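## Task

Swing the front door of server cabinet BV45 open to its stop and let it settle there (the handle may remain pulled out), leaving every other cabinet as it was at the start. Do not slam any door open or shut (a hard slam is a failure), and the robot must not topple or finish leaning.

## Robot and tools

ROBOT. TidyBot++: a wheeled base (0.54 m long, 0.50 m wide, 0.38 m tall) on four driven casters, carrying one seven-joint arm with a two-finger gripper. The shoulder sits 0.12 m ahead of the base centre, 0.68 m up. Segments: upper arm 0.42 m, forearm 0.31 m, hand 0.31 m. Cameras: base_camera and wrist_camera (the latter looks along the hand). The arm begins folded, hand pointing down, sticking out up to 0.08 m ahead of the base.

FRAMES. Base frame: origin on the floor below the base centre, x forward, y left, z up, metres. hand_pose is reported in this frame for the point between the finger pads; the hand's z axis runs out along the fingers, and the fingers close along its y axis. Odometry frame = base frame at scene start; base_odometry counts wheel turns only (slip looks like travel), heading in rad, left positive, -3.142 to 3.142. base_tilt is in degrees, forward and right positive.

TOOL move. Optional keys, combinable; motions start together.
- base: object with any of translate_m (forward +, -2 to 2 m), strafe_m (left +, -2 to 2 m), rotate_rad (counter-clockwise from above +, -6.3 to 6.3). All are relative offsets from where the base last reported itself, along its axes at command start.
- joints: object of absolute targets by name. joint_1_rad (any angle; + is clockwise from above, opposite to heading), joint_2_rad -2.249 to 2.249 (shoulder, 0 = upper arm vertical, + leans forward), joint_3_rad any angle, joint_4_rad -2.579 to 2.579 (elbow, 0 straight), joint_5_rad any angle, joint_6_rad -2.099 to 2.099 (wrist), joint_7_rad any angle (hand roll; pointing down, + is counter-clockwise from above), gripper_pos 0 (open, ~85 mm gap) to 1 (closed, squeezing hard). Unbounded joints go the short way; turn in steps under half a turn. Done tolerances: 0.039 rad for joints 1-4, 0.095 for 5-7, 0.03 for the gripper.
- target: one list of seven numbers [x, y, z, qw, qx, qy, qz], an absolute hand pose in the base frame (metres, then unit quaternion), same form as hand_pose. With target, joints may carry only gripper_pos.
- speeds: caps for this action only: translate_m and strafe_m 0.05-0.5 m/s (give one for a combined move), rotate_rad 0.1-1.57 rad/s.
- cameras: list of base_camera, wrist_camera or all; [] for none, omitted for all.
- blocking: true/omitted waits until everything rests; false returns within about 0.5 s while motion continues. A newer move overrides only the parts it names.
A move with no action just reports state and images. Unknown keys make a call invalid; out-of-range values are refused, and a refusal or an unrequested stop cancels your later calls in that reply.

OTHER TOOLS. wait(seconds 0-10, cameras) lets time pass and reports. stop(cameras) brakes all running motion. zoom_image(camera, region [x0,y0,x1,y1] pixels, at most 504 by 504, origin top-left) enlarges part of the latest image. read_manual(section "licences") gives only licence text. finished_scene(scene 1 or 2) ends the scene irreversibly; the door must stay open without the robot.

RESULTS. base_status, joint_status, hand_status: done, moving, off_target (rested away from target, may still push), contact_stop or time_out (unrequested stop; target dropped), not_followed (targets withheld, by a self-collision check, "joint command not followed" with "cause:", or "pose unreachable"), stopped, torque_fault, limit_stop_at_motor_heat. Base "done" only means the wheels turned as commanded; a blocked base can report done while short. hand_status done means within 10 mm and 2 degrees; most target moves end off_target within ~3 cm. To refine, add (wanted - hand_pose) to the last target's x, y, z. hand_target is where joints' targets would put the hand; resend it to hold still. motor_effort gives percent of each motor's maximum, peak in brackets, noisy and biased. on_its_own lists uncommanded behaviour. "pictures" names image order. ARM HIT, MOTOR HOT, OVER-TEMPERATURE FAULT lines warn of hard self-contact and heating. scene_time shows time used.

BEHAVIOUR. The arm neither slows nor steers around obstacles and keeps pressing when blocked; the controller picks joint angles for a target and the elbow may swing. Forward, low poses close to the base are poor and can drive the arm into the base. Unreachable targets wander up to 10 s then time_out. Joint torque above 104.5 N m (joints 1-4) or 51.3 N m (5-7) triggers a 10 s arm freeze. Grip force on a fixed handle and pulls on the gripper should stay gentle. Thinking time lets the scene run; running moves continue meanwhile. Faster finishing is better.

AVOID. Slamming doors (swing slowly, stop pushing near the end); disturbing other cabinets; driving or turning while the raised hand is caught (tipping risk above ~0.6 m); hard horizontal shoves or pulls with the raised hand, which can lift wheels; reaching far out from the fold over nearby furniture; hard hits and torque faults; long stretched holds that heat motors. If the robot leans, retract the arm or back away.

Each tool is called as name(argument=value, ...) on one line, values as JSON.

## Session

move()

Scene clock: 0.00 s.
base_odometry: x=+0.000 y=+0.000 heading=+0.000
base_tilt: forward=+0.1 right=+0.6
base_status: not commanded
joint_positions: joint_1_rad=-0.010 joint_2_rad=-0.362 joint_3_rad=+3.165 joint_4_rad=-2.504 joint_5_rad=+0.002 joint_6_rad=-0.910 joint_7_rad=+1.555 gripper_pos=+0.000
joint_status: not commanded
motor_effort: joint_1_rad=+1 joint_2_rad=-2 joint_3_rad=+0 joint_4_rad=+16 joint_5_rad=+1 joint_6_rad=+1 joint_7_rad=+0
hand_pose: x=+0.2627 y=-0.0001 z=+0.5954 quat_wxyz=(-0.003, +0.999, -0.013, +0.045) (m; base frame)
hand_target: x=+0.2634 y=-0.0001 z=+0.5959 quat_wxyz=(-0.003, +0.999, -0.013, +0.046) (m; base frame)
hand_status: not commanded
pictures: base_camera, wrist_camera
Images, in order (width x height): base_camera 644x364, wrist_camera 644x476.

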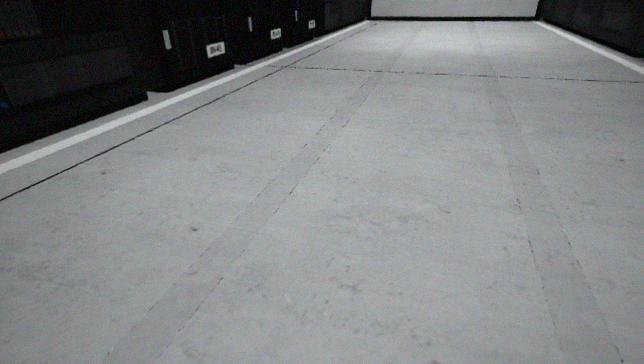

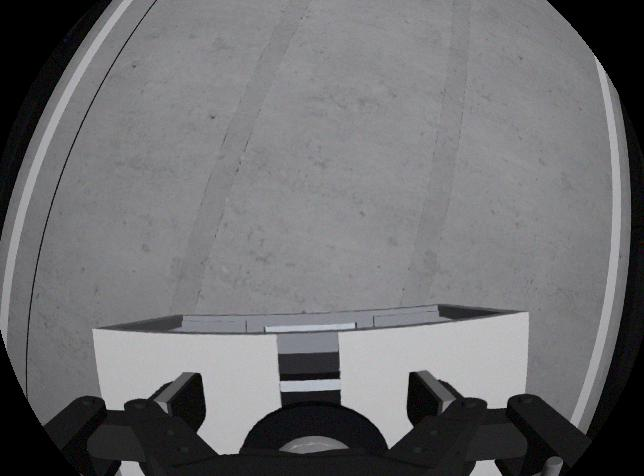

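zoom_image(camera="base_camera", region=[140, 0, 400, 130])

move(joints={"joint_6_rad": -1.9})

Scaled by 1.938.

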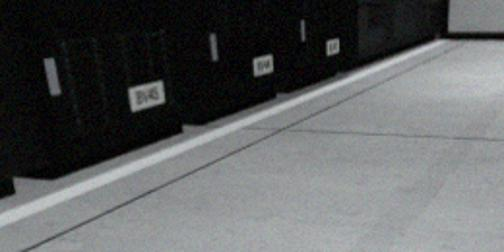

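Scene clock: 8.93 s.
move: not_followed
base_odometry: x=+0.000 y=+0.000 heading=+0.000
base_tilt: forward=+0.1 right=+0.6
base_status: not commanded
joint_positions: joint_1_rad=-0.010 joint_2_rad=-0.362 joint_3_rad=+3.165 joint_4_rad=-2.509 joint_5_rad=+0.002 joint_6_rad=-1.101 joint_7_rad=+1.555 gripper_pos=+0.000
joint_status: joint_6_rad not_followed (moved -0.191 of -0.990)
motor_effort: joint_1_rad=+1(2) joint_2_rad=+0(3) joint_3_rad=+1(1) joint_4_rad=+14(17) joint_5_rad=+1(1) joint_6_rad=-1(3) joint_7_rad=+0(1)
hand_pose: x=+0.2009 y=+0.0005 z=+0.5946 quat_wxyz=(-0.003, +0.998, -0.013, -0.053) (m; base frame)
hand_target: x=+0.1969 y=+0.0006 z=+0.5965 quat_wxyz=(-0.003, +0.998, -0.013, -0.061) (m; base frame)
hand_status: not commanded
pictures: base_camera, wrist_camera
joint command not followed: on one or more control steps a check withheld the commanded joint targets, and the robot was not sent them on those steps. On the call's last step the targets were still withheld.
cause: the commanded joint targets, or the way to them, would bring two parts of the arm too close to each other (its gripper and another part of the arm, with the joints from joint_2_rad to joint_7_rad between them).
Images, in order (width x height): base_camera 644x364, wrist_camera 644x476.

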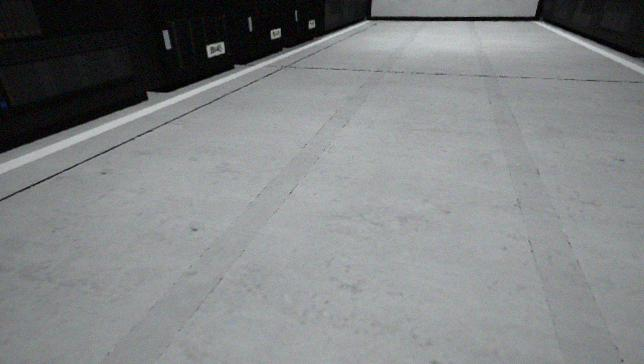

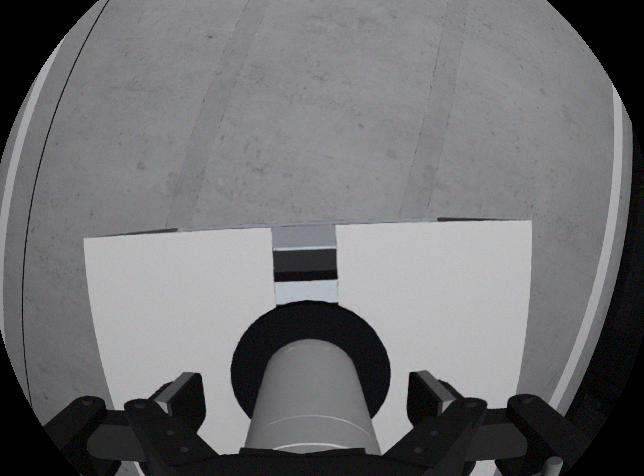

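move(joints={"joint_6_rad": 0.57}, base={"rotate_rad": 0.7})

zoom_image(camera="wrist_camera", region=[200, 0, 644, 380])

Scene clock: 36.10 s.
move: done
base_odometry: x=+0.000 y=+0.000 heading=+0.700
base_tilt: forward=+0.0 right=+0.7
base_status: done
joint_positions: joint_1_rad=-0.010 joint_2_rad=-0.362 joint_3_rad=+3.165 joint_4_rad=-2.508 joint_5_rad=+0.002 joint_6_rad=+0.535 joint_7_rad=+1.555 gripper_pos=+0.000
joint_status: all done
motor_effort: joint_1_rad=+2(2) joint_2_rad=-7(7) joint_3_rad=+1(1) joint_4_rad=+19(20) joint_5_rad=+1(1) joint_6_rad=+9(9) joint_7_rad=+0(1)
hand_pose: x=+0.5451 y=-0.0051 z=+0.8920 quat_wxyz=(-0.004, +0.721, -0.012, +0.693) (m; base frame)
hand_target: x=+0.5463 y=-0.0052 z=+0.9060 quat_wxyz=(-0.004, +0.707, -0.012, +0.707) (m; base frame)
hand_status: not commanded
pictures: base_camera, wrist_camera
held back during your reply time, on 59 control steps: two parts of the arm were too close to each other, or the arm's last command would have brought them too close.
led back after a hold: the arm was led back toward your command in small steps, so it may still be short of it.
joint command not followed: on one or more control steps a check withheld the commanded joint targets, and the robot was not sent them on those steps.
cause: the commanded joint targets, or the way to them, would bring two parts of the arm too close to each other (the joints from joint_3_rad to joint_7_rad lie between them).
Images, in order (width x height): base_camera 644x364, wrist_camera 644x476.

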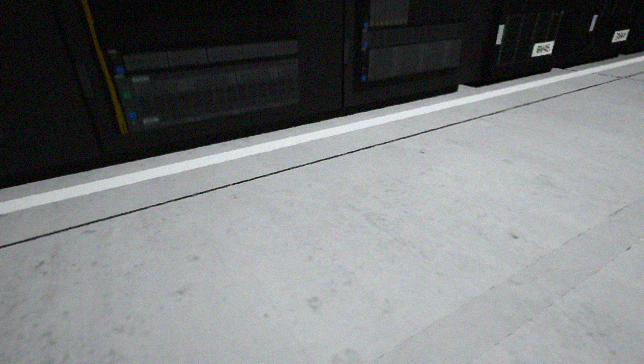

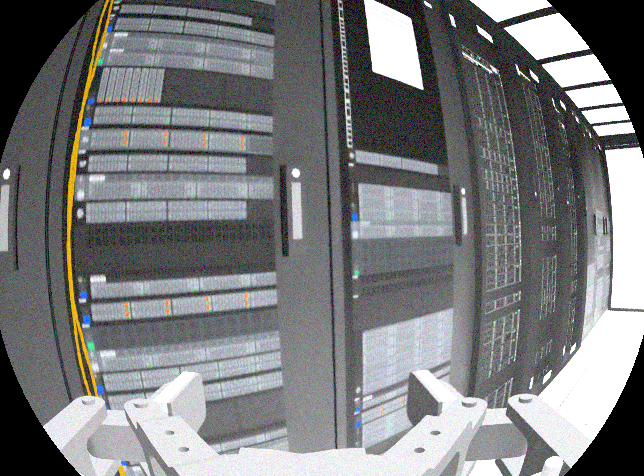

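Scaled by 1.135.

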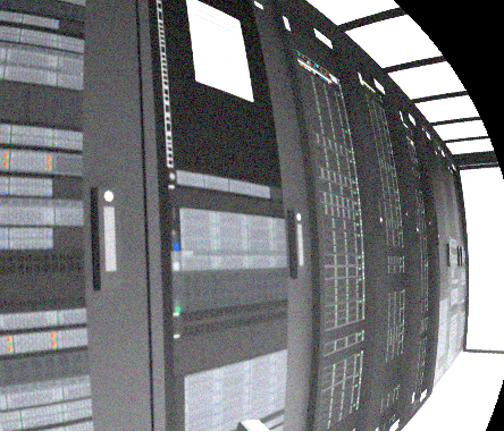

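move(base={"translate_m": 1.1, "strafe_m": -1.6, "rotate_rad": 0.6})

Scene clock: 51.10 s.
move: done
base_odometry: x=+1.872 y=-0.516 heading=+1.300
base_tilt: forward=+0.1 right=+0.7
base_status: done
joint_positions: joint_1_rad=-0.010 joint_2_rad=-0.362 joint_3_rad=+3.164 joint_4_rad=-2.508 joint_5_rad=+0.002 joint_6_rad=+0.536 joint_7_rad=+1.555 gripper_pos=+0.000
joint_status: not commanded
motor_effort: joint_1_rad=+1(3) joint_2_rad=-7(7) joint_3_rad=+0(2) joint_4_rad=+20(20) joint_5_rad=+0(2) joint_6_rad=+9(9) joint_7_rad=+0(1)
hand_pose: x=+0.5450 y=-0.0049 z=+0.8922 quat_wxyz=(-0.004, +0.721, -0.012, +0.693) (m; base frame)
hand_target: x=+0.5463 y=-0.0052 z=+0.9060 quat_wxyz=(-0.004, +0.707, -0.012, +0.707) (m; base frame)
hand_status: not commanded
pictures: base_camera, wrist_camera
Images, in order (width x height): base_camera 644x364, wrist_camera 644x476.

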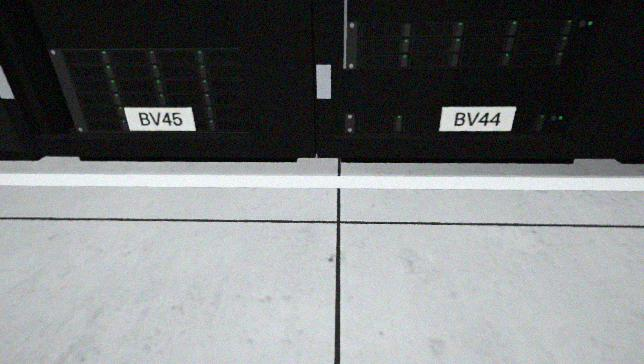

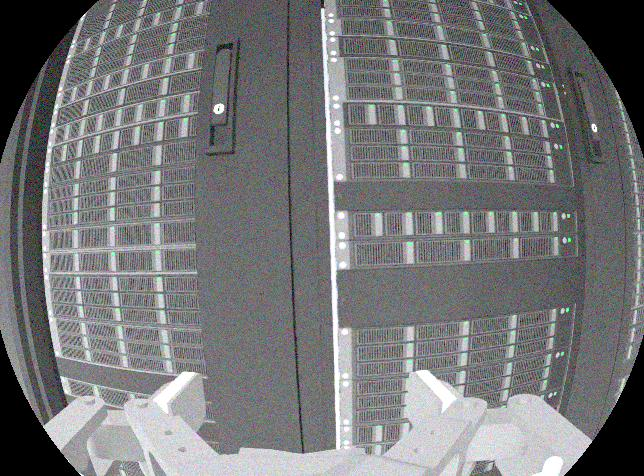

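zoom_image(camera="wrist_camera", region=[170, 20, 290, 180])

zoom_image(camera="wrist_camera", region=[540, 50, 640, 180])

zoom_image(camera="wrist_camera", region=[0, 0, 100, 400])

Scaled by 3.150.

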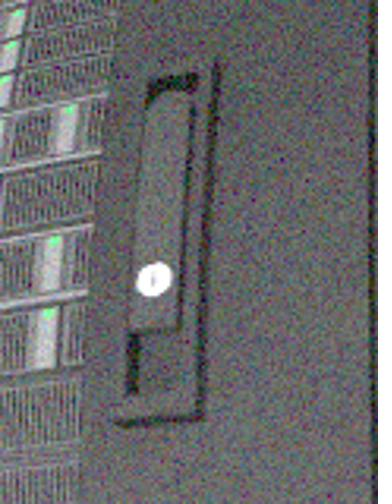

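Scaled by 3.877.

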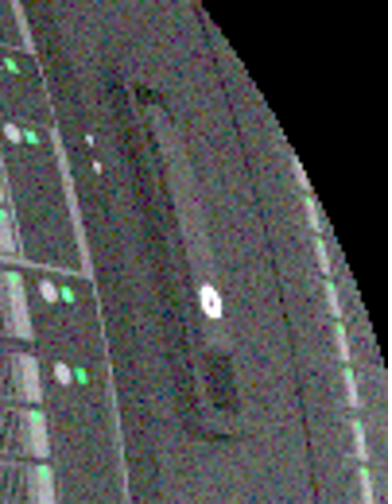

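Scaled by 1.260.

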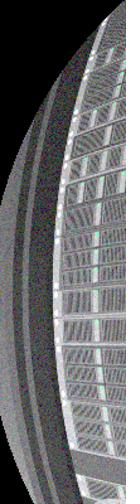

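move(base={"strafe_m": 0.157}, target=[0.48, 0.0, 1.09, 0.0, 0.707, 0.0, 0.707])

zoom_image(camera="wrist_camera", region=[220, 120, 440, 340])

Scene clock: 105.40 s.
move: done
base_odometry: x=+1.721 y=-0.474 heading=+1.301
base_tilt: forward=+0.0 right=+0.6
base_status: done
joint_positions: joint_1_rad=-0.010 joint_2_rad=-0.645 joint_3_rad=+3.156 joint_4_rad=-2.008 joint_5_rad=+0.002 joint_6_rad=-0.185 joint_7_rad=+1.555 gripper_pos=+0.000
joint_status: not commanded
motor_effort: joint_1_rad=+1(2) joint_2_rad=+1(8) joint_3_rad=+1(2) joint_4_rad=+22(22) joint_5_rad=+1(2) joint_6_rad=+9(9) joint_7_rad=+0(1)
hand_pose: x=+0.4850 y=-0.0030 z=+1.0899 quat_wxyz=(-0.007, +0.699, -0.009, +0.715) (m; base frame)
hand_target: x=+0.4800 y=+0.0000 z=+1.0900 quat_wxyz=(+0.000, +0.707, +0.000, +0.707) (m; base frame)
hand_status: done (0.006 m and 1.8 deg from the pose sent, 0.208 m and 2.6 deg at the start)
pictures: base_camera, wrist_camera
Images, in order (width x height): base_camera 644x364, wrist_camera 644x476.

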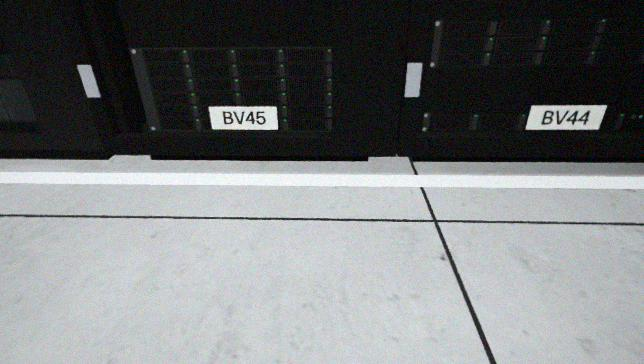

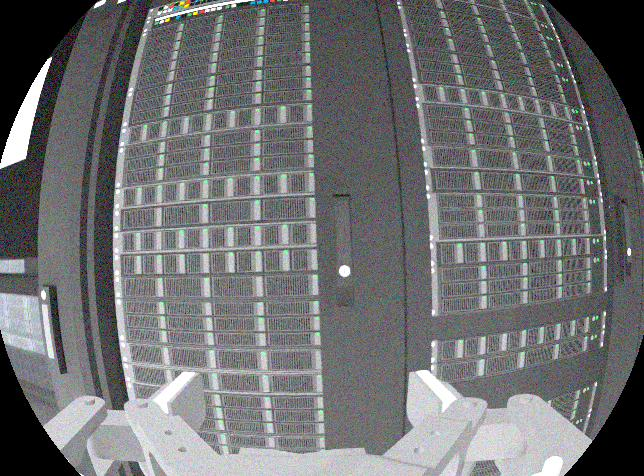

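Scaled by 2.291.

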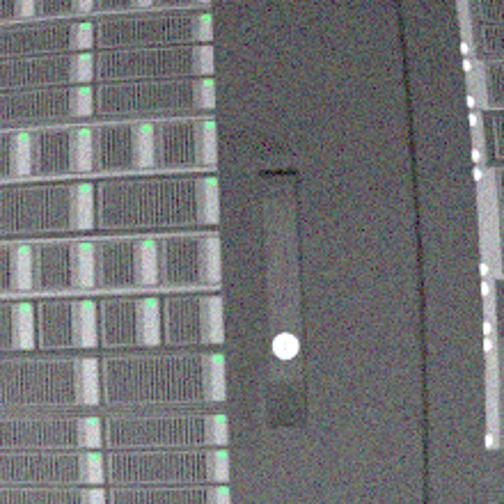

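move(base={"strafe_m": -0.035, "translate_m": 0.18})

zoom_image(camera="wrist_camera", region=[230, 110, 430, 360])

Scene clock: 123.43 s.
move: done
base_odometry: x=+1.802 y=-0.310 heading=+1.301
base_tilt: forward=+0.1 right=+0.6
base_status: done
joint_positions: joint_1_rad=-0.010 joint_2_rad=-0.646 joint_3_rad=+3.156 joint_4_rad=-2.008 joint_5_rad=+0.002 joint_6_rad=-0.189 joint_7_rad=+1.555 gripper_pos=+0.000
joint_status: not commanded
motor_effort: joint_1_rad=+1(2) joint_2_rad=+1(4) joint_3_rad=+0(1) joint_4_rad=+22(22) joint_5_rad=+1(1) joint_6_rad=+9(9) joint_7_rad=+0(1)
hand_pose: x=+0.4845 y=-0.0027 z=+1.0895 quat_wxyz=(-0.007, +0.700, -0.008, +0.714) (m; base frame)
hand_target: x=+0.4800 y=+0.0000 z=+1.0900 quat_wxyz=(+0.000, +0.707, +0.000, +0.707) (m; base frame)
hand_status: not commanded
pictures: base_camera, wrist_camera
Images, in order (width x height): base_camera 644x364, wrist_camera 644x476.

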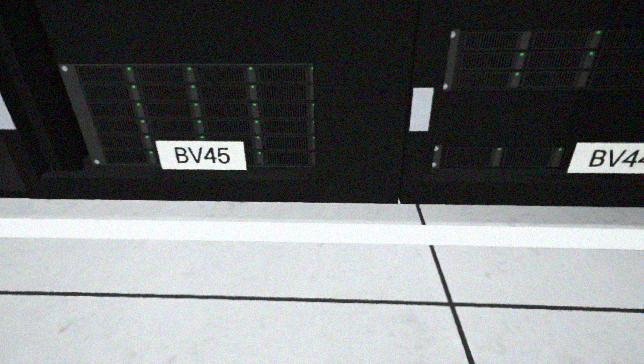

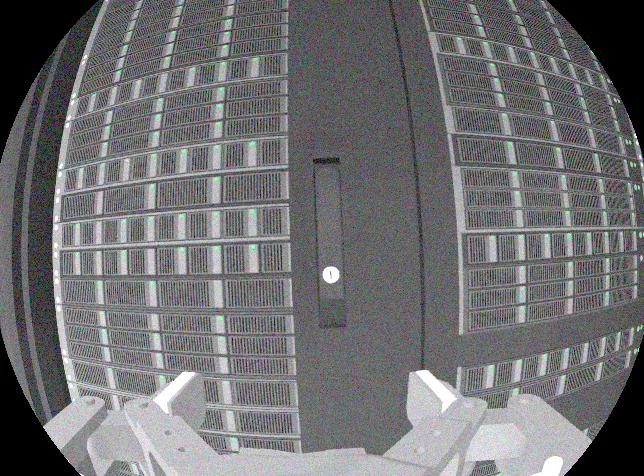

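Scaled by 2.016.

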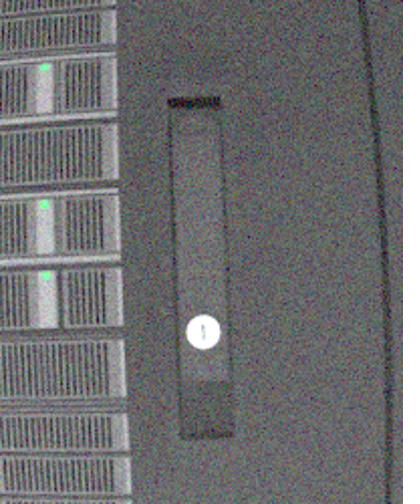

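move(target=[0.50, -0.10, 0.95, 0.0, 0.466, 0.0, 0.884])

zoom_image(camera="wrist_camera", region=[160, 110, 360, 310])

Scene clock: 159.60 s.
move: off_target
base_odometry: x=+1.802 y=-0.310 heading=+1.301
base_tilt: forward=+0.1 right=+0.7
base_status: not commanded
joint_positions: joint_1_rad=+0.649 joint_2_rad=+0.270 joint_3_rad=+3.156 joint_4_rad=-2.578 joint_5_rad=+0.587 joint_6_rad=+2.029 joint_7_rad=+1.544 gripper_pos=+0.000
joint_status: not commanded
motor_effort: joint_1_rad=+1(2) joint_2_rad=-18(20) joint_3_rad=-1(1) joint_4_rad=+8(22) joint_5_rad=-1(3) joint_6_rad=+6(9) joint_7_rad=+0(1)
hand_pose: x=+0.5199 y=-0.1137 z=+0.9846 quat_wxyz=(+0.065, +0.423, +0.048, +0.902) (m; base frame)
hand_target: x=+0.5123 y=-0.1100 z=+0.9830 quat_wxyz=(+0.019, +0.420, +0.037, +0.907) (m; base frame)
hand_status: off_target (0.042 m and 10.7 deg from the pose sent, 0.171 m and 33.3 deg at the start; a joint's target at an end of its range on 72 of 72 steps)
pictures: base_camera, wrist_camera
Images, in order (width x height): base_camera 644x364, wrist_camera 644x476.

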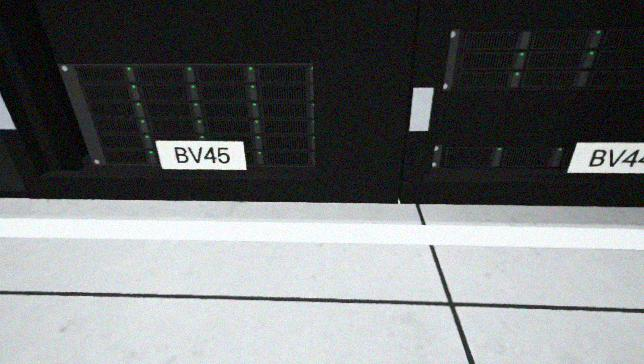

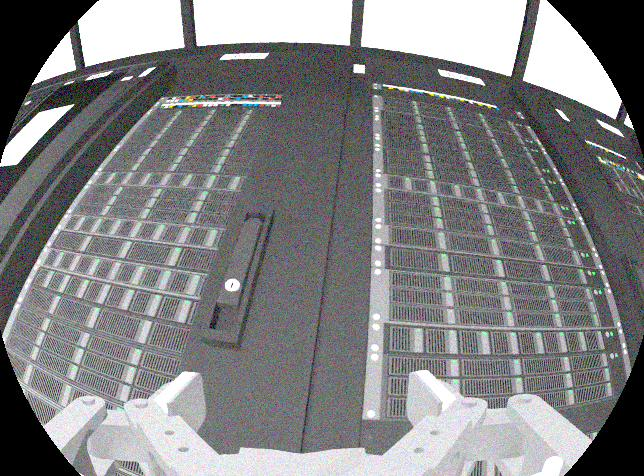

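Scaled by 2.520.

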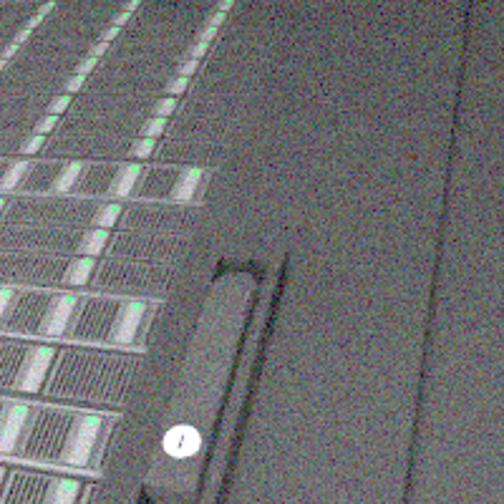

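zoom_image(camera="wrist_camera", region=[190, 190, 300, 360])

Scaled by 2.965.

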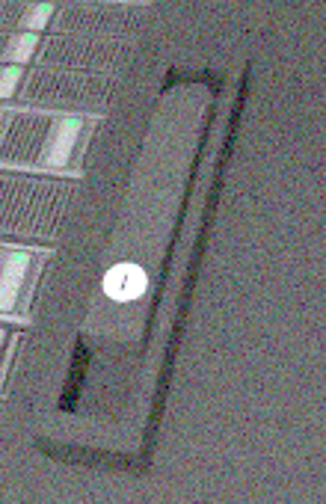

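move(target=[0.60, -0.010, 1.10, 0.0, 0.707, 0.0, 0.707], joints={"gripper_pos": 0.45})

zoom_image(camera="wrist_camera", region=[200, 120, 450, 470])

Scene clock: 203.30 s.
move: done
base_odometry: x=+1.802 y=-0.310 heading=+1.301
base_tilt: forward=+0.1 right=+0.7
base_status: not commanded
joint_positions: joint_1_rad=-0.048 joint_2_rad=-0.349 joint_3_rad=+3.206 joint_4_rad=-1.870 joint_5_rad=+0.055 joint_6_rad=-0.019 joint_7_rad=+1.544 gripper_pos=+0.450
joint_status: all done
motor_effort: joint_1_rad=+1(2) joint_2_rad=-10(20) joint_3_rad=+0(1) joint_4_rad=+22(23) joint_5_rad=+1(3) joint_6_rad=+9(9) joint_7_rad=+0(1)
hand_pose: x=+0.6012 y=-0.0138 z=+1.1019 quat_wxyz=(+0.007, +0.697, -0.002, +0.717) (m; base frame)
hand_target: x=+0.6000 y=-0.0100 z=+1.1000 quat_wxyz=(+0.000, +0.707, +0.000, +0.707) (m; base frame)
hand_status: done (0.004 m and 1.9 deg from the pose sent, 0.175 m and 40.8 deg at the start)
pictures: base_camera, wrist_camera
Images, in order (width x height): base_camera 644x364, wrist_camera 644x476.

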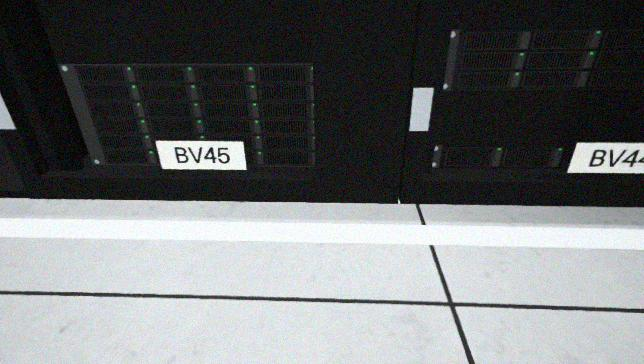

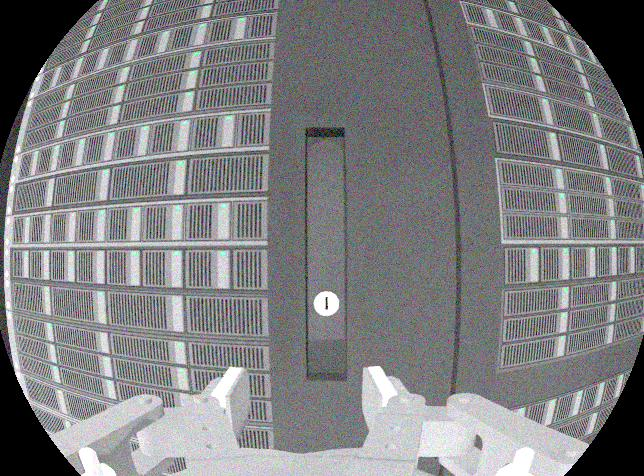

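Scaled by 1.440.

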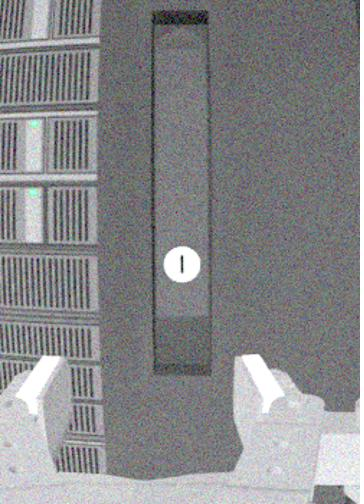

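zoom_image(camera="wrist_camera", region=[290, 280, 360, 390])

zoom_image(camera="wrist_camera", region=[290, 115, 360, 185])

Scaled by 4.582.

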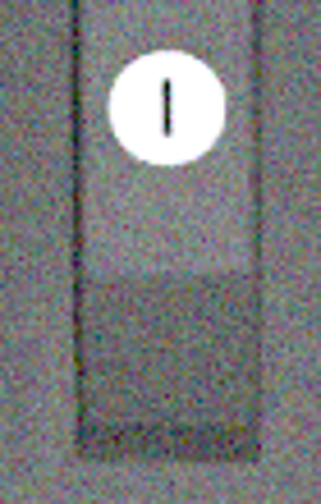

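Scaled by 7.200.

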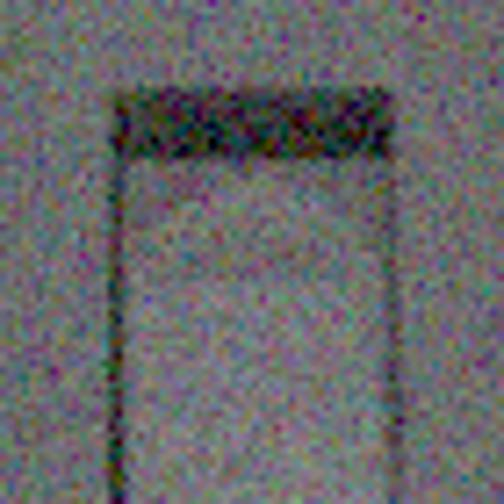

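move(target=[0.64, -0.021, 1.108, 0.0, 0.707, 0.0, 0.707])

zoom_image(camera="wrist_camera", region=[200, 250, 450, 470])

Scene clock: 234.80 s.
move: off_target
base_odometry: x=+1.802 y=-0.310 heading=+1.301
base_tilt: forward=+0.1 right=+0.6
base_status: not commanded
joint_positions: joint_1_rad=-0.171 joint_2_rad=-0.270 joint_3_rad=+3.334 joint_4_rad=-1.789 joint_5_rad=+0.049 joint_6_rad=-0.022 joint_7_rad=+1.554 gripper_pos=+0.450
joint_status: not commanded
motor_effort: joint_1_rad=+1(2) joint_2_rad=-12(14) joint_3_rad=+0(1) joint_4_rad=+22(23) joint_5_rad=+0(1) joint_6_rad=+8(9) joint_7_rad=+0(0)
hand_pose: x=+0.6357 y=-0.0284 z=+1.1108 quat_wxyz=(-0.001, +0.698, -0.013, +0.716) (m; base frame)
hand_target: x=+0.6400 y=-0.0210 z=+1.1080 quat_wxyz=(+0.000, +0.707, +0.000, +0.707) (m; base frame)
hand_status: off_target (0.009 m and 2.1 deg from the pose sent, 0.040 m and 1.9 deg at the start)
pictures: base_camera, wrist_camera
Images, in order (width x height): base_camera 644x364, wrist_camera 644x476.

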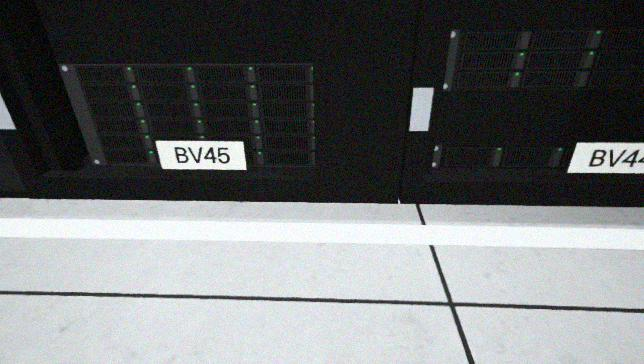

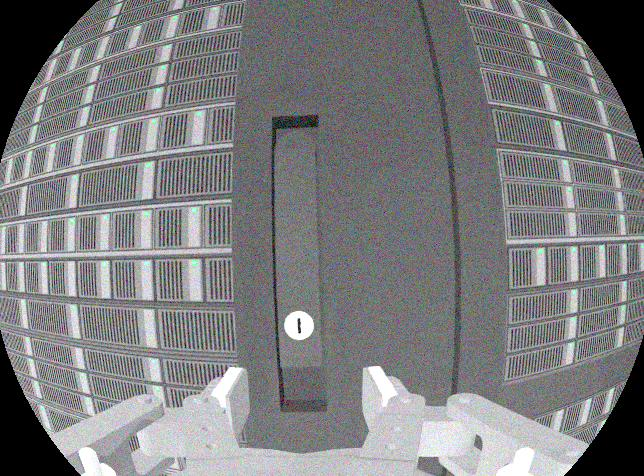

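Scaled by 2.016.

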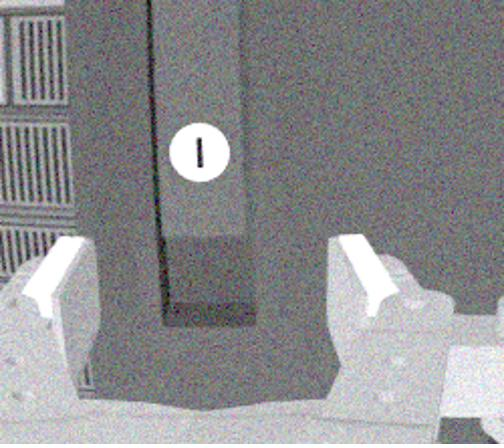

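move(target=[0.672, -0.012, 1.105, 0.007, 0.707, 0.007, 0.707], joints={"gripper_pos": 0.55})

zoom_image(camera="wrist_camera", region=[200, 250, 450, 470])

Scene clock: 261.30 s.
move: off_target
base_odometry: x=+1.802 y=-0.310 heading=+1.301
base_tilt: forward=+0.1 right=+0.6
base_status: not commanded
joint_positions: joint_1_rad=-0.172 joint_2_rad=-0.194 joint_3_rad=+3.331 joint_4_rad=-1.742 joint_5_rad=+0.048 joint_6_rad=-0.022 joint_7_rad=+1.554 gripper_pos=+0.550
joint_status: all done
motor_effort: joint_1_rad=+1(2) joint_2_rad=-12(17) joint_3_rad=-1(1) joint_4_rad=+22(23) joint_5_rad=+1(1) joint_6_rad=+9(9) joint_7_rad=+0(1)
hand_pose: x=+0.6668 y=-0.0221 z=+1.1002 quat_wxyz=(+0.004, +0.708, -0.007, +0.706) (m; base frame)
hand_target: x=+0.6720 y=-0.0120 z=+1.1050 quat_wxyz=(+0.007, +0.707, +0.007, +0.707) (m; base frame)
hand_status: off_target (0.012 m and 1.7 deg from the pose sent, 0.040 m and 2.8 deg at the start)
pictures: base_camera, wrist_camera
Images, in order (width x height): base_camera 644x364, wrist_camera 644x476.

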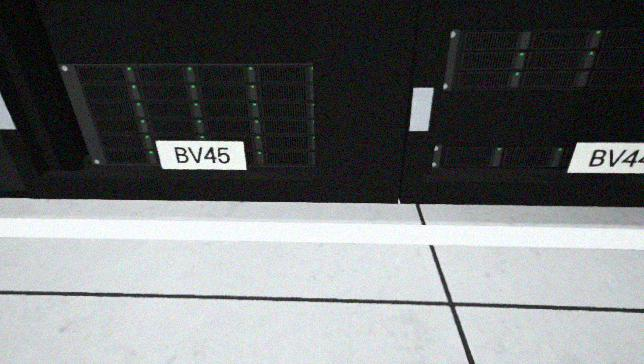

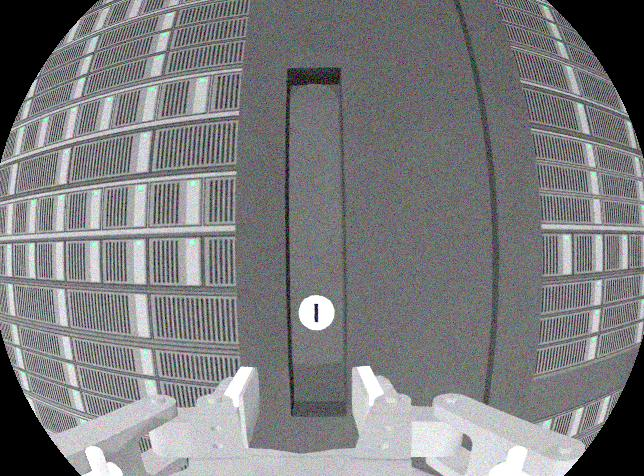

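Scaled by 2.016.

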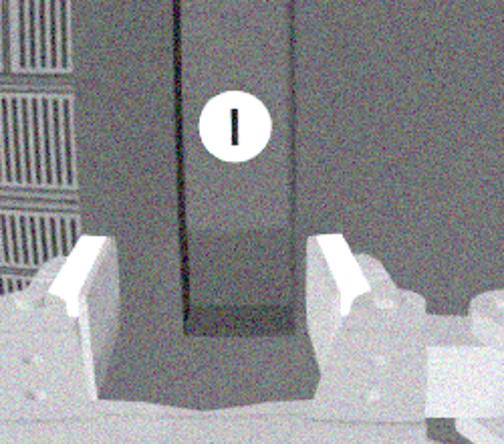

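move(target=[0.674, -0.018, 1.128, 0.007, 0.707, 0.007, 0.707])

zoom_image(camera="wrist_camera", region=[200, 250, 450, 470])

Scene clock: 279.17 s.
move: off_target
base_odometry: x=+1.802 y=-0.310 heading=+1.301
base_tilt: forward=+0.1 right=+0.6
base_status: not commanded
joint_positions: joint_1_rad=-0.205 joint_2_rad=-0.194 joint_3_rad=+3.365 joint_4_rad=-1.688 joint_5_rad=-0.003 joint_6_rad=-0.080 joint_7_rad=+1.608 gripper_pos=+0.550
joint_status: not commanded
motor_effort: joint_1_rad=+1(2) joint_2_rad=-12(14) joint_3_rad=+0(1) joint_4_rad=+26(26) joint_5_rad=+1(1) joint_6_rad=+12(13) joint_7_rad=+0(0)
hand_pose: x=+0.6669 y=-0.0243 z=+1.1155 quat_wxyz=(+0.002, +0.710, -0.008, +0.704) (m; base frame)
hand_target: x=+0.6740 y=-0.0180 z=+1.1280 quat_wxyz=(+0.007, +0.707, +0.007, +0.707) (m; base frame)
hand_status: off_target (0.016 m and 1.8 deg from the pose sent, 0.029 m and 1.7 deg at the start)
pictures: base_camera, wrist_camera
Images, in order (width x height): base_camera 644x364, wrist_camera 644x476.

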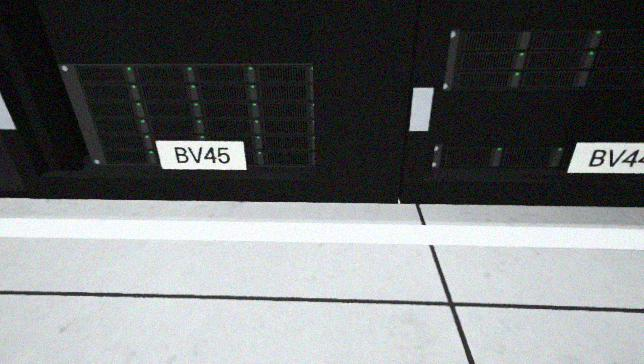

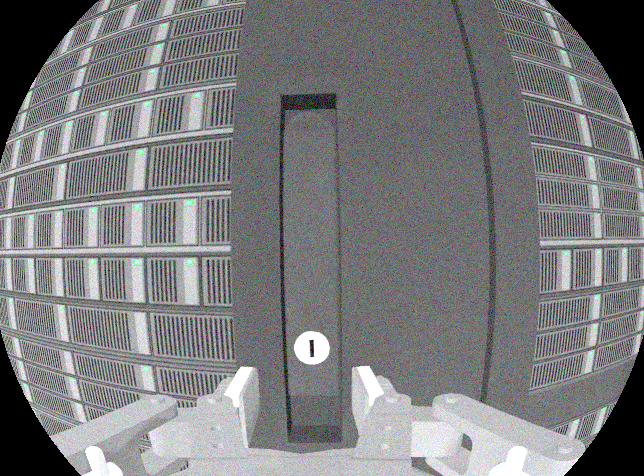

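Scaled by 2.016.

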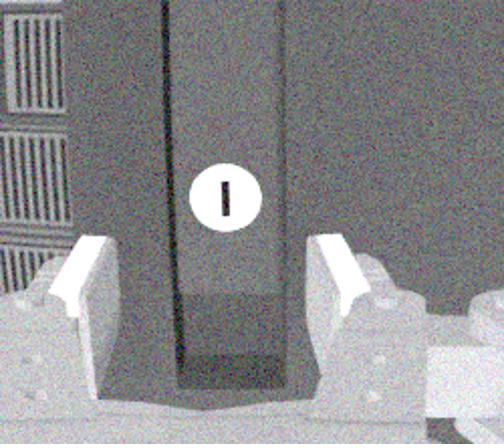

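move(joints={"gripper_pos": 0.75})

zoom_image(camera="wrist_camera", region=[200, 250, 450, 470])

Scene clock: 284.30 s.
move: done
base_odometry: x=+1.802 y=-0.310 heading=+1.301
base_tilt: forward=+0.1 right=+0.7
base_status: not commanded
joint_positions: joint_1_rad=-0.210 joint_2_rad=-0.197 joint_3_rad=+3.374 joint_4_rad=-1.677 joint_5_rad=-0.003 joint_6_rad=-0.084 joint_7_rad=+1.611 gripper_pos=+0.750
joint_status: all done
motor_effort: joint_1_rad=+1(4) joint_2_rad=-10(12) joint_3_rad=+0(4) joint_4_rad=+25(28) joint_5_rad=+1(2) joint_6_rad=+11(14) joint_7_rad=+0(1)
hand_pose: x=+0.6654 y=-0.0282 z=+1.1227 quat_wxyz=(+0.003, +0.706, -0.010, +0.708) (m; base frame)
hand_target: x=+0.6740 y=-0.0180 z=+1.1280 quat_wxyz=(+0.007, +0.707, +0.007, +0.707) (m; base frame)
hand_status: not commanded
pictures: base_camera, wrist_camera
Images, in order (width x height): base_camera 644x364, wrist_camera 644x476.

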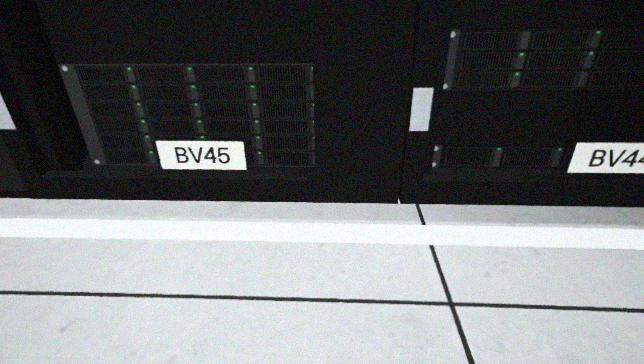

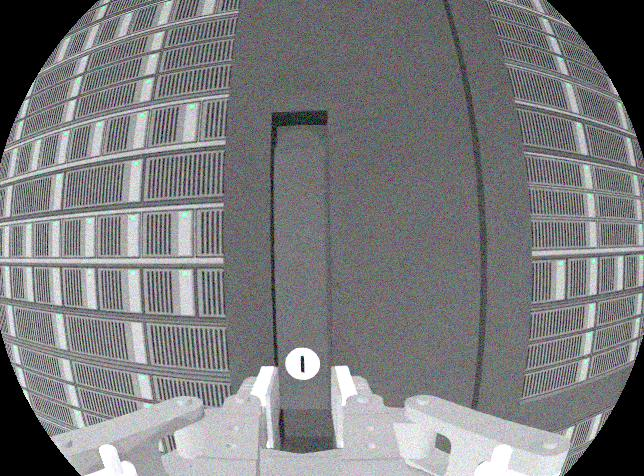

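Scaled by 2.016.

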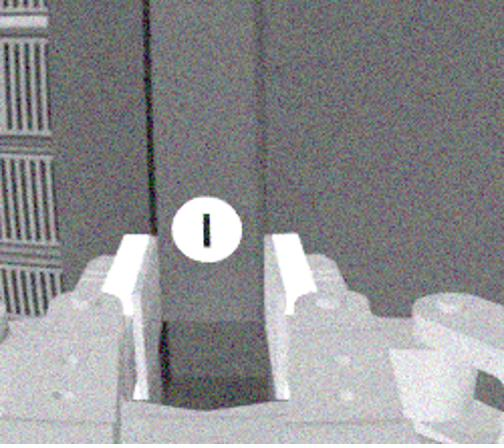

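move(joints={"gripper_pos": 1.0})

zoom_image(camera="wrist_camera", region=[200, 250, 450, 470])

Scene clock: 289.70 s.
move: off_target
base_odometry: x=+1.802 y=-0.310 heading=+1.301
base_tilt: forward=+0.1 right=+0.7
base_status: not commanded
joint_positions: joint_1_rad=-0.211 joint_2_rad=-0.198 joint_3_rad=+3.374 joint_4_rad=-1.677 joint_5_rad=-0.003 joint_6_rad=-0.086 joint_7_rad=+1.612 gripper_pos=+0.823
joint_status: gripper_pos off_target (ended at +0.823, target +1.000)
motor_effort: joint_1_rad=+1(3) joint_2_rad=-10(11) joint_3_rad=+0(2) joint_4_rad=+26(27) joint_5_rad=+1(1) joint_6_rad=+12(14) joint_7_rad=+0(1)
hand_pose: x=+0.6650 y=-0.0277 z=+1.1228 quat_wxyz=(+0.003, +0.706, -0.009, +0.708) (m; base frame)
hand_target: x=+0.6740 y=-0.0180 z=+1.1280 quat_wxyz=(+0.007, +0.707, +0.007, +0.707) (m; base frame)
hand_status: not commanded
pictures: base_camera, wrist_camera
Images, in order (width x height): base_camera 644x364, wrist_camera 644x476.

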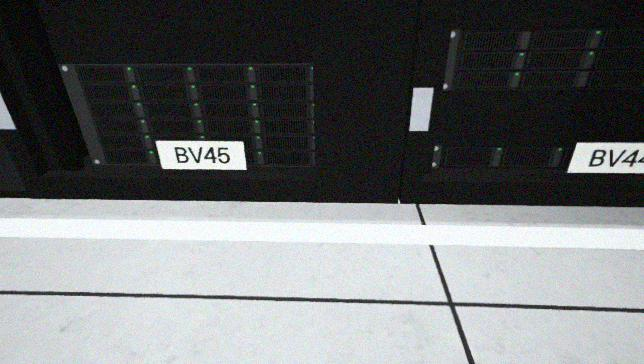

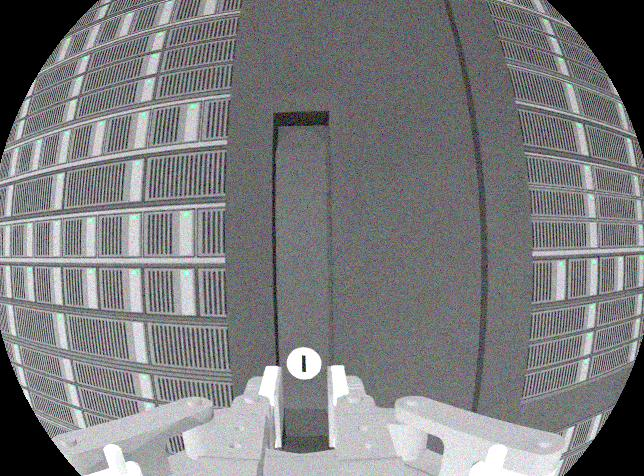

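Scaled by 2.016.

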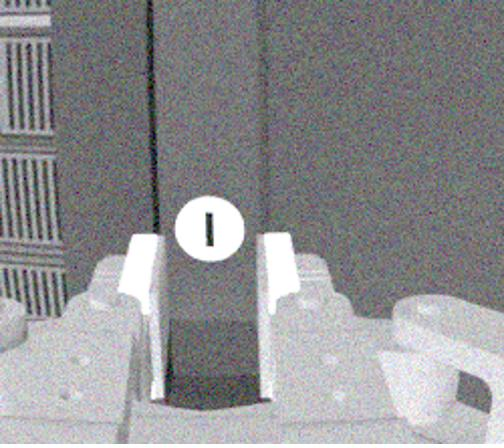

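move(target=[0.644, -0.018, 1.130, 0.007, 0.707, 0.007, 0.707])

zoom_image(camera="wrist_camera", region=[200, 250, 450, 470])

Scene clock: 299.03 s.
move: off_target
base_odometry: x=+1.802 y=-0.310 heading=+1.301
base_tilt: forward=+0.1 right=+0.6
base_status: not commanded
joint_positions: joint_1_rad=-0.179 joint_2_rad=-0.208 joint_3_rad=+3.343 joint_4_rad=-1.686 joint_5_rad=-0.003 joint_6_rad=-0.086 joint_7_rad=+1.612 gripper_pos=+0.823
joint_status: not commanded
motor_effort: joint_1_rad=+0(2) joint_2_rad=-19(19) joint_3_rad=-2(3) joint_4_rad=+23(26) joint_5_rad=+0(1) joint_6_rad=+9(12) joint_7_rad=+0(1)
hand_pose: x=+0.6599 y=-0.0269 z=+1.1231 quat_wxyz=(+0.005, +0.706, -0.008, +0.708) (m; base frame)
hand_target: x=+0.6440 y=-0.0180 z=+1.1300 quat_wxyz=(+0.007, +0.707, +0.007, +0.707) (m; base frame)
hand_status: off_target (0.019 m and 1.7 deg from the pose sent, 0.024 m and 1.8 deg at the start)
pictures: base_camera, wrist_camera
Images, in order (width x height): base_camera 644x364, wrist_camera 644x476.

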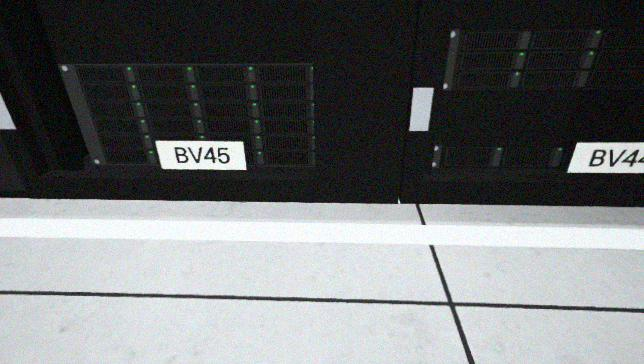

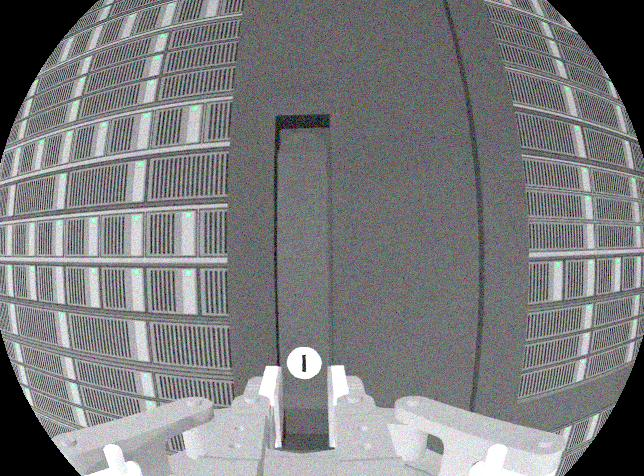

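Scaled by 2.016.

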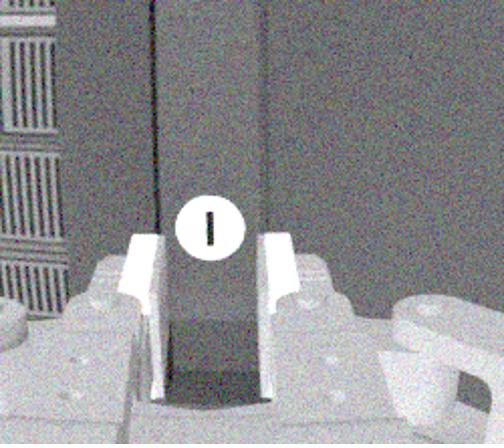

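move(target=[0.62, -0.018, 1.135, 0.007, 0.707, 0.007, 0.707])

zoom_image(camera="wrist_camera", region=[200, 250, 450, 470])

Scene clock: 307.03 s.
move: off_target
base_odometry: x=+1.802 y=-0.310 heading=+1.301
base_tilt: forward=+0.0 right=+0.6
base_status: not commanded
joint_positions: joint_1_rad=-0.153 joint_2_rad=-0.253 joint_3_rad=+3.315 joint_4_rad=-1.704 joint_5_rad=-0.003 joint_6_rad=-0.119 joint_7_rad=+1.612 gripper_pos=+0.825
joint_status: not commanded
motor_effort: joint_1_rad=+0(1) joint_2_rad=-18(21) joint_3_rad=-3(3) joint_4_rad=+23(24) joint_5_rad=+1(1) joint_6_rad=+9(10) joint_7_rad=+0(0)
hand_pose: x=+0.6403 y=-0.0255 z=+1.1256 quat_wxyz=(+0.003, +0.708, -0.007, +0.706) (m; base frame)
hand_target: x=+0.6200 y=-0.0180 z=+1.1350 quat_wxyz=(+0.007, +0.707, +0.007, +0.707) (m; base frame)
hand_status: off_target (0.024 m and 1.7 deg from the pose sent, 0.043 m and 1.7 deg at the start)
pictures: base_camera, wrist_camera
Images, in order (width x height): base_camera 644x364, wrist_camera 644x476.

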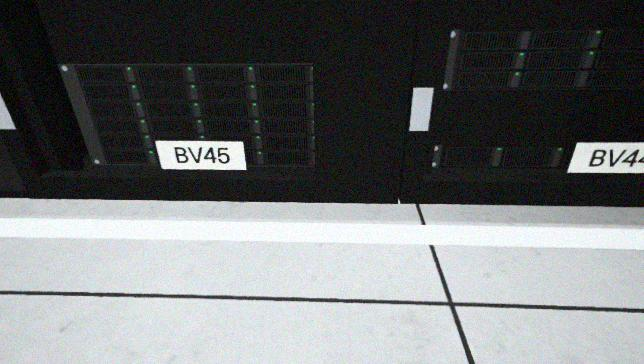

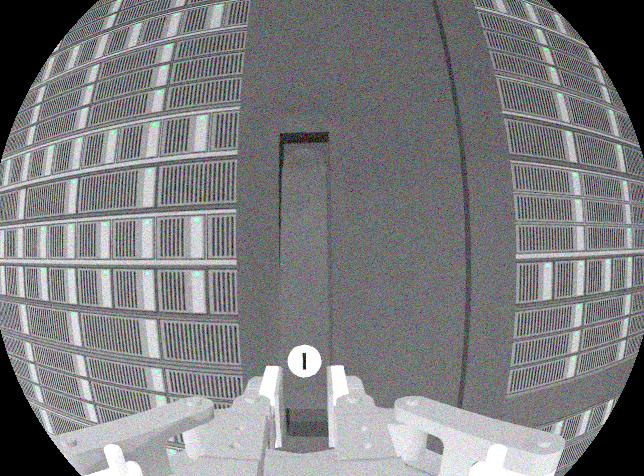

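Scaled by 2.016.

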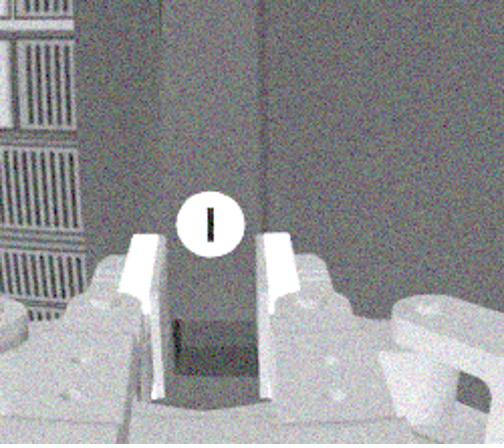

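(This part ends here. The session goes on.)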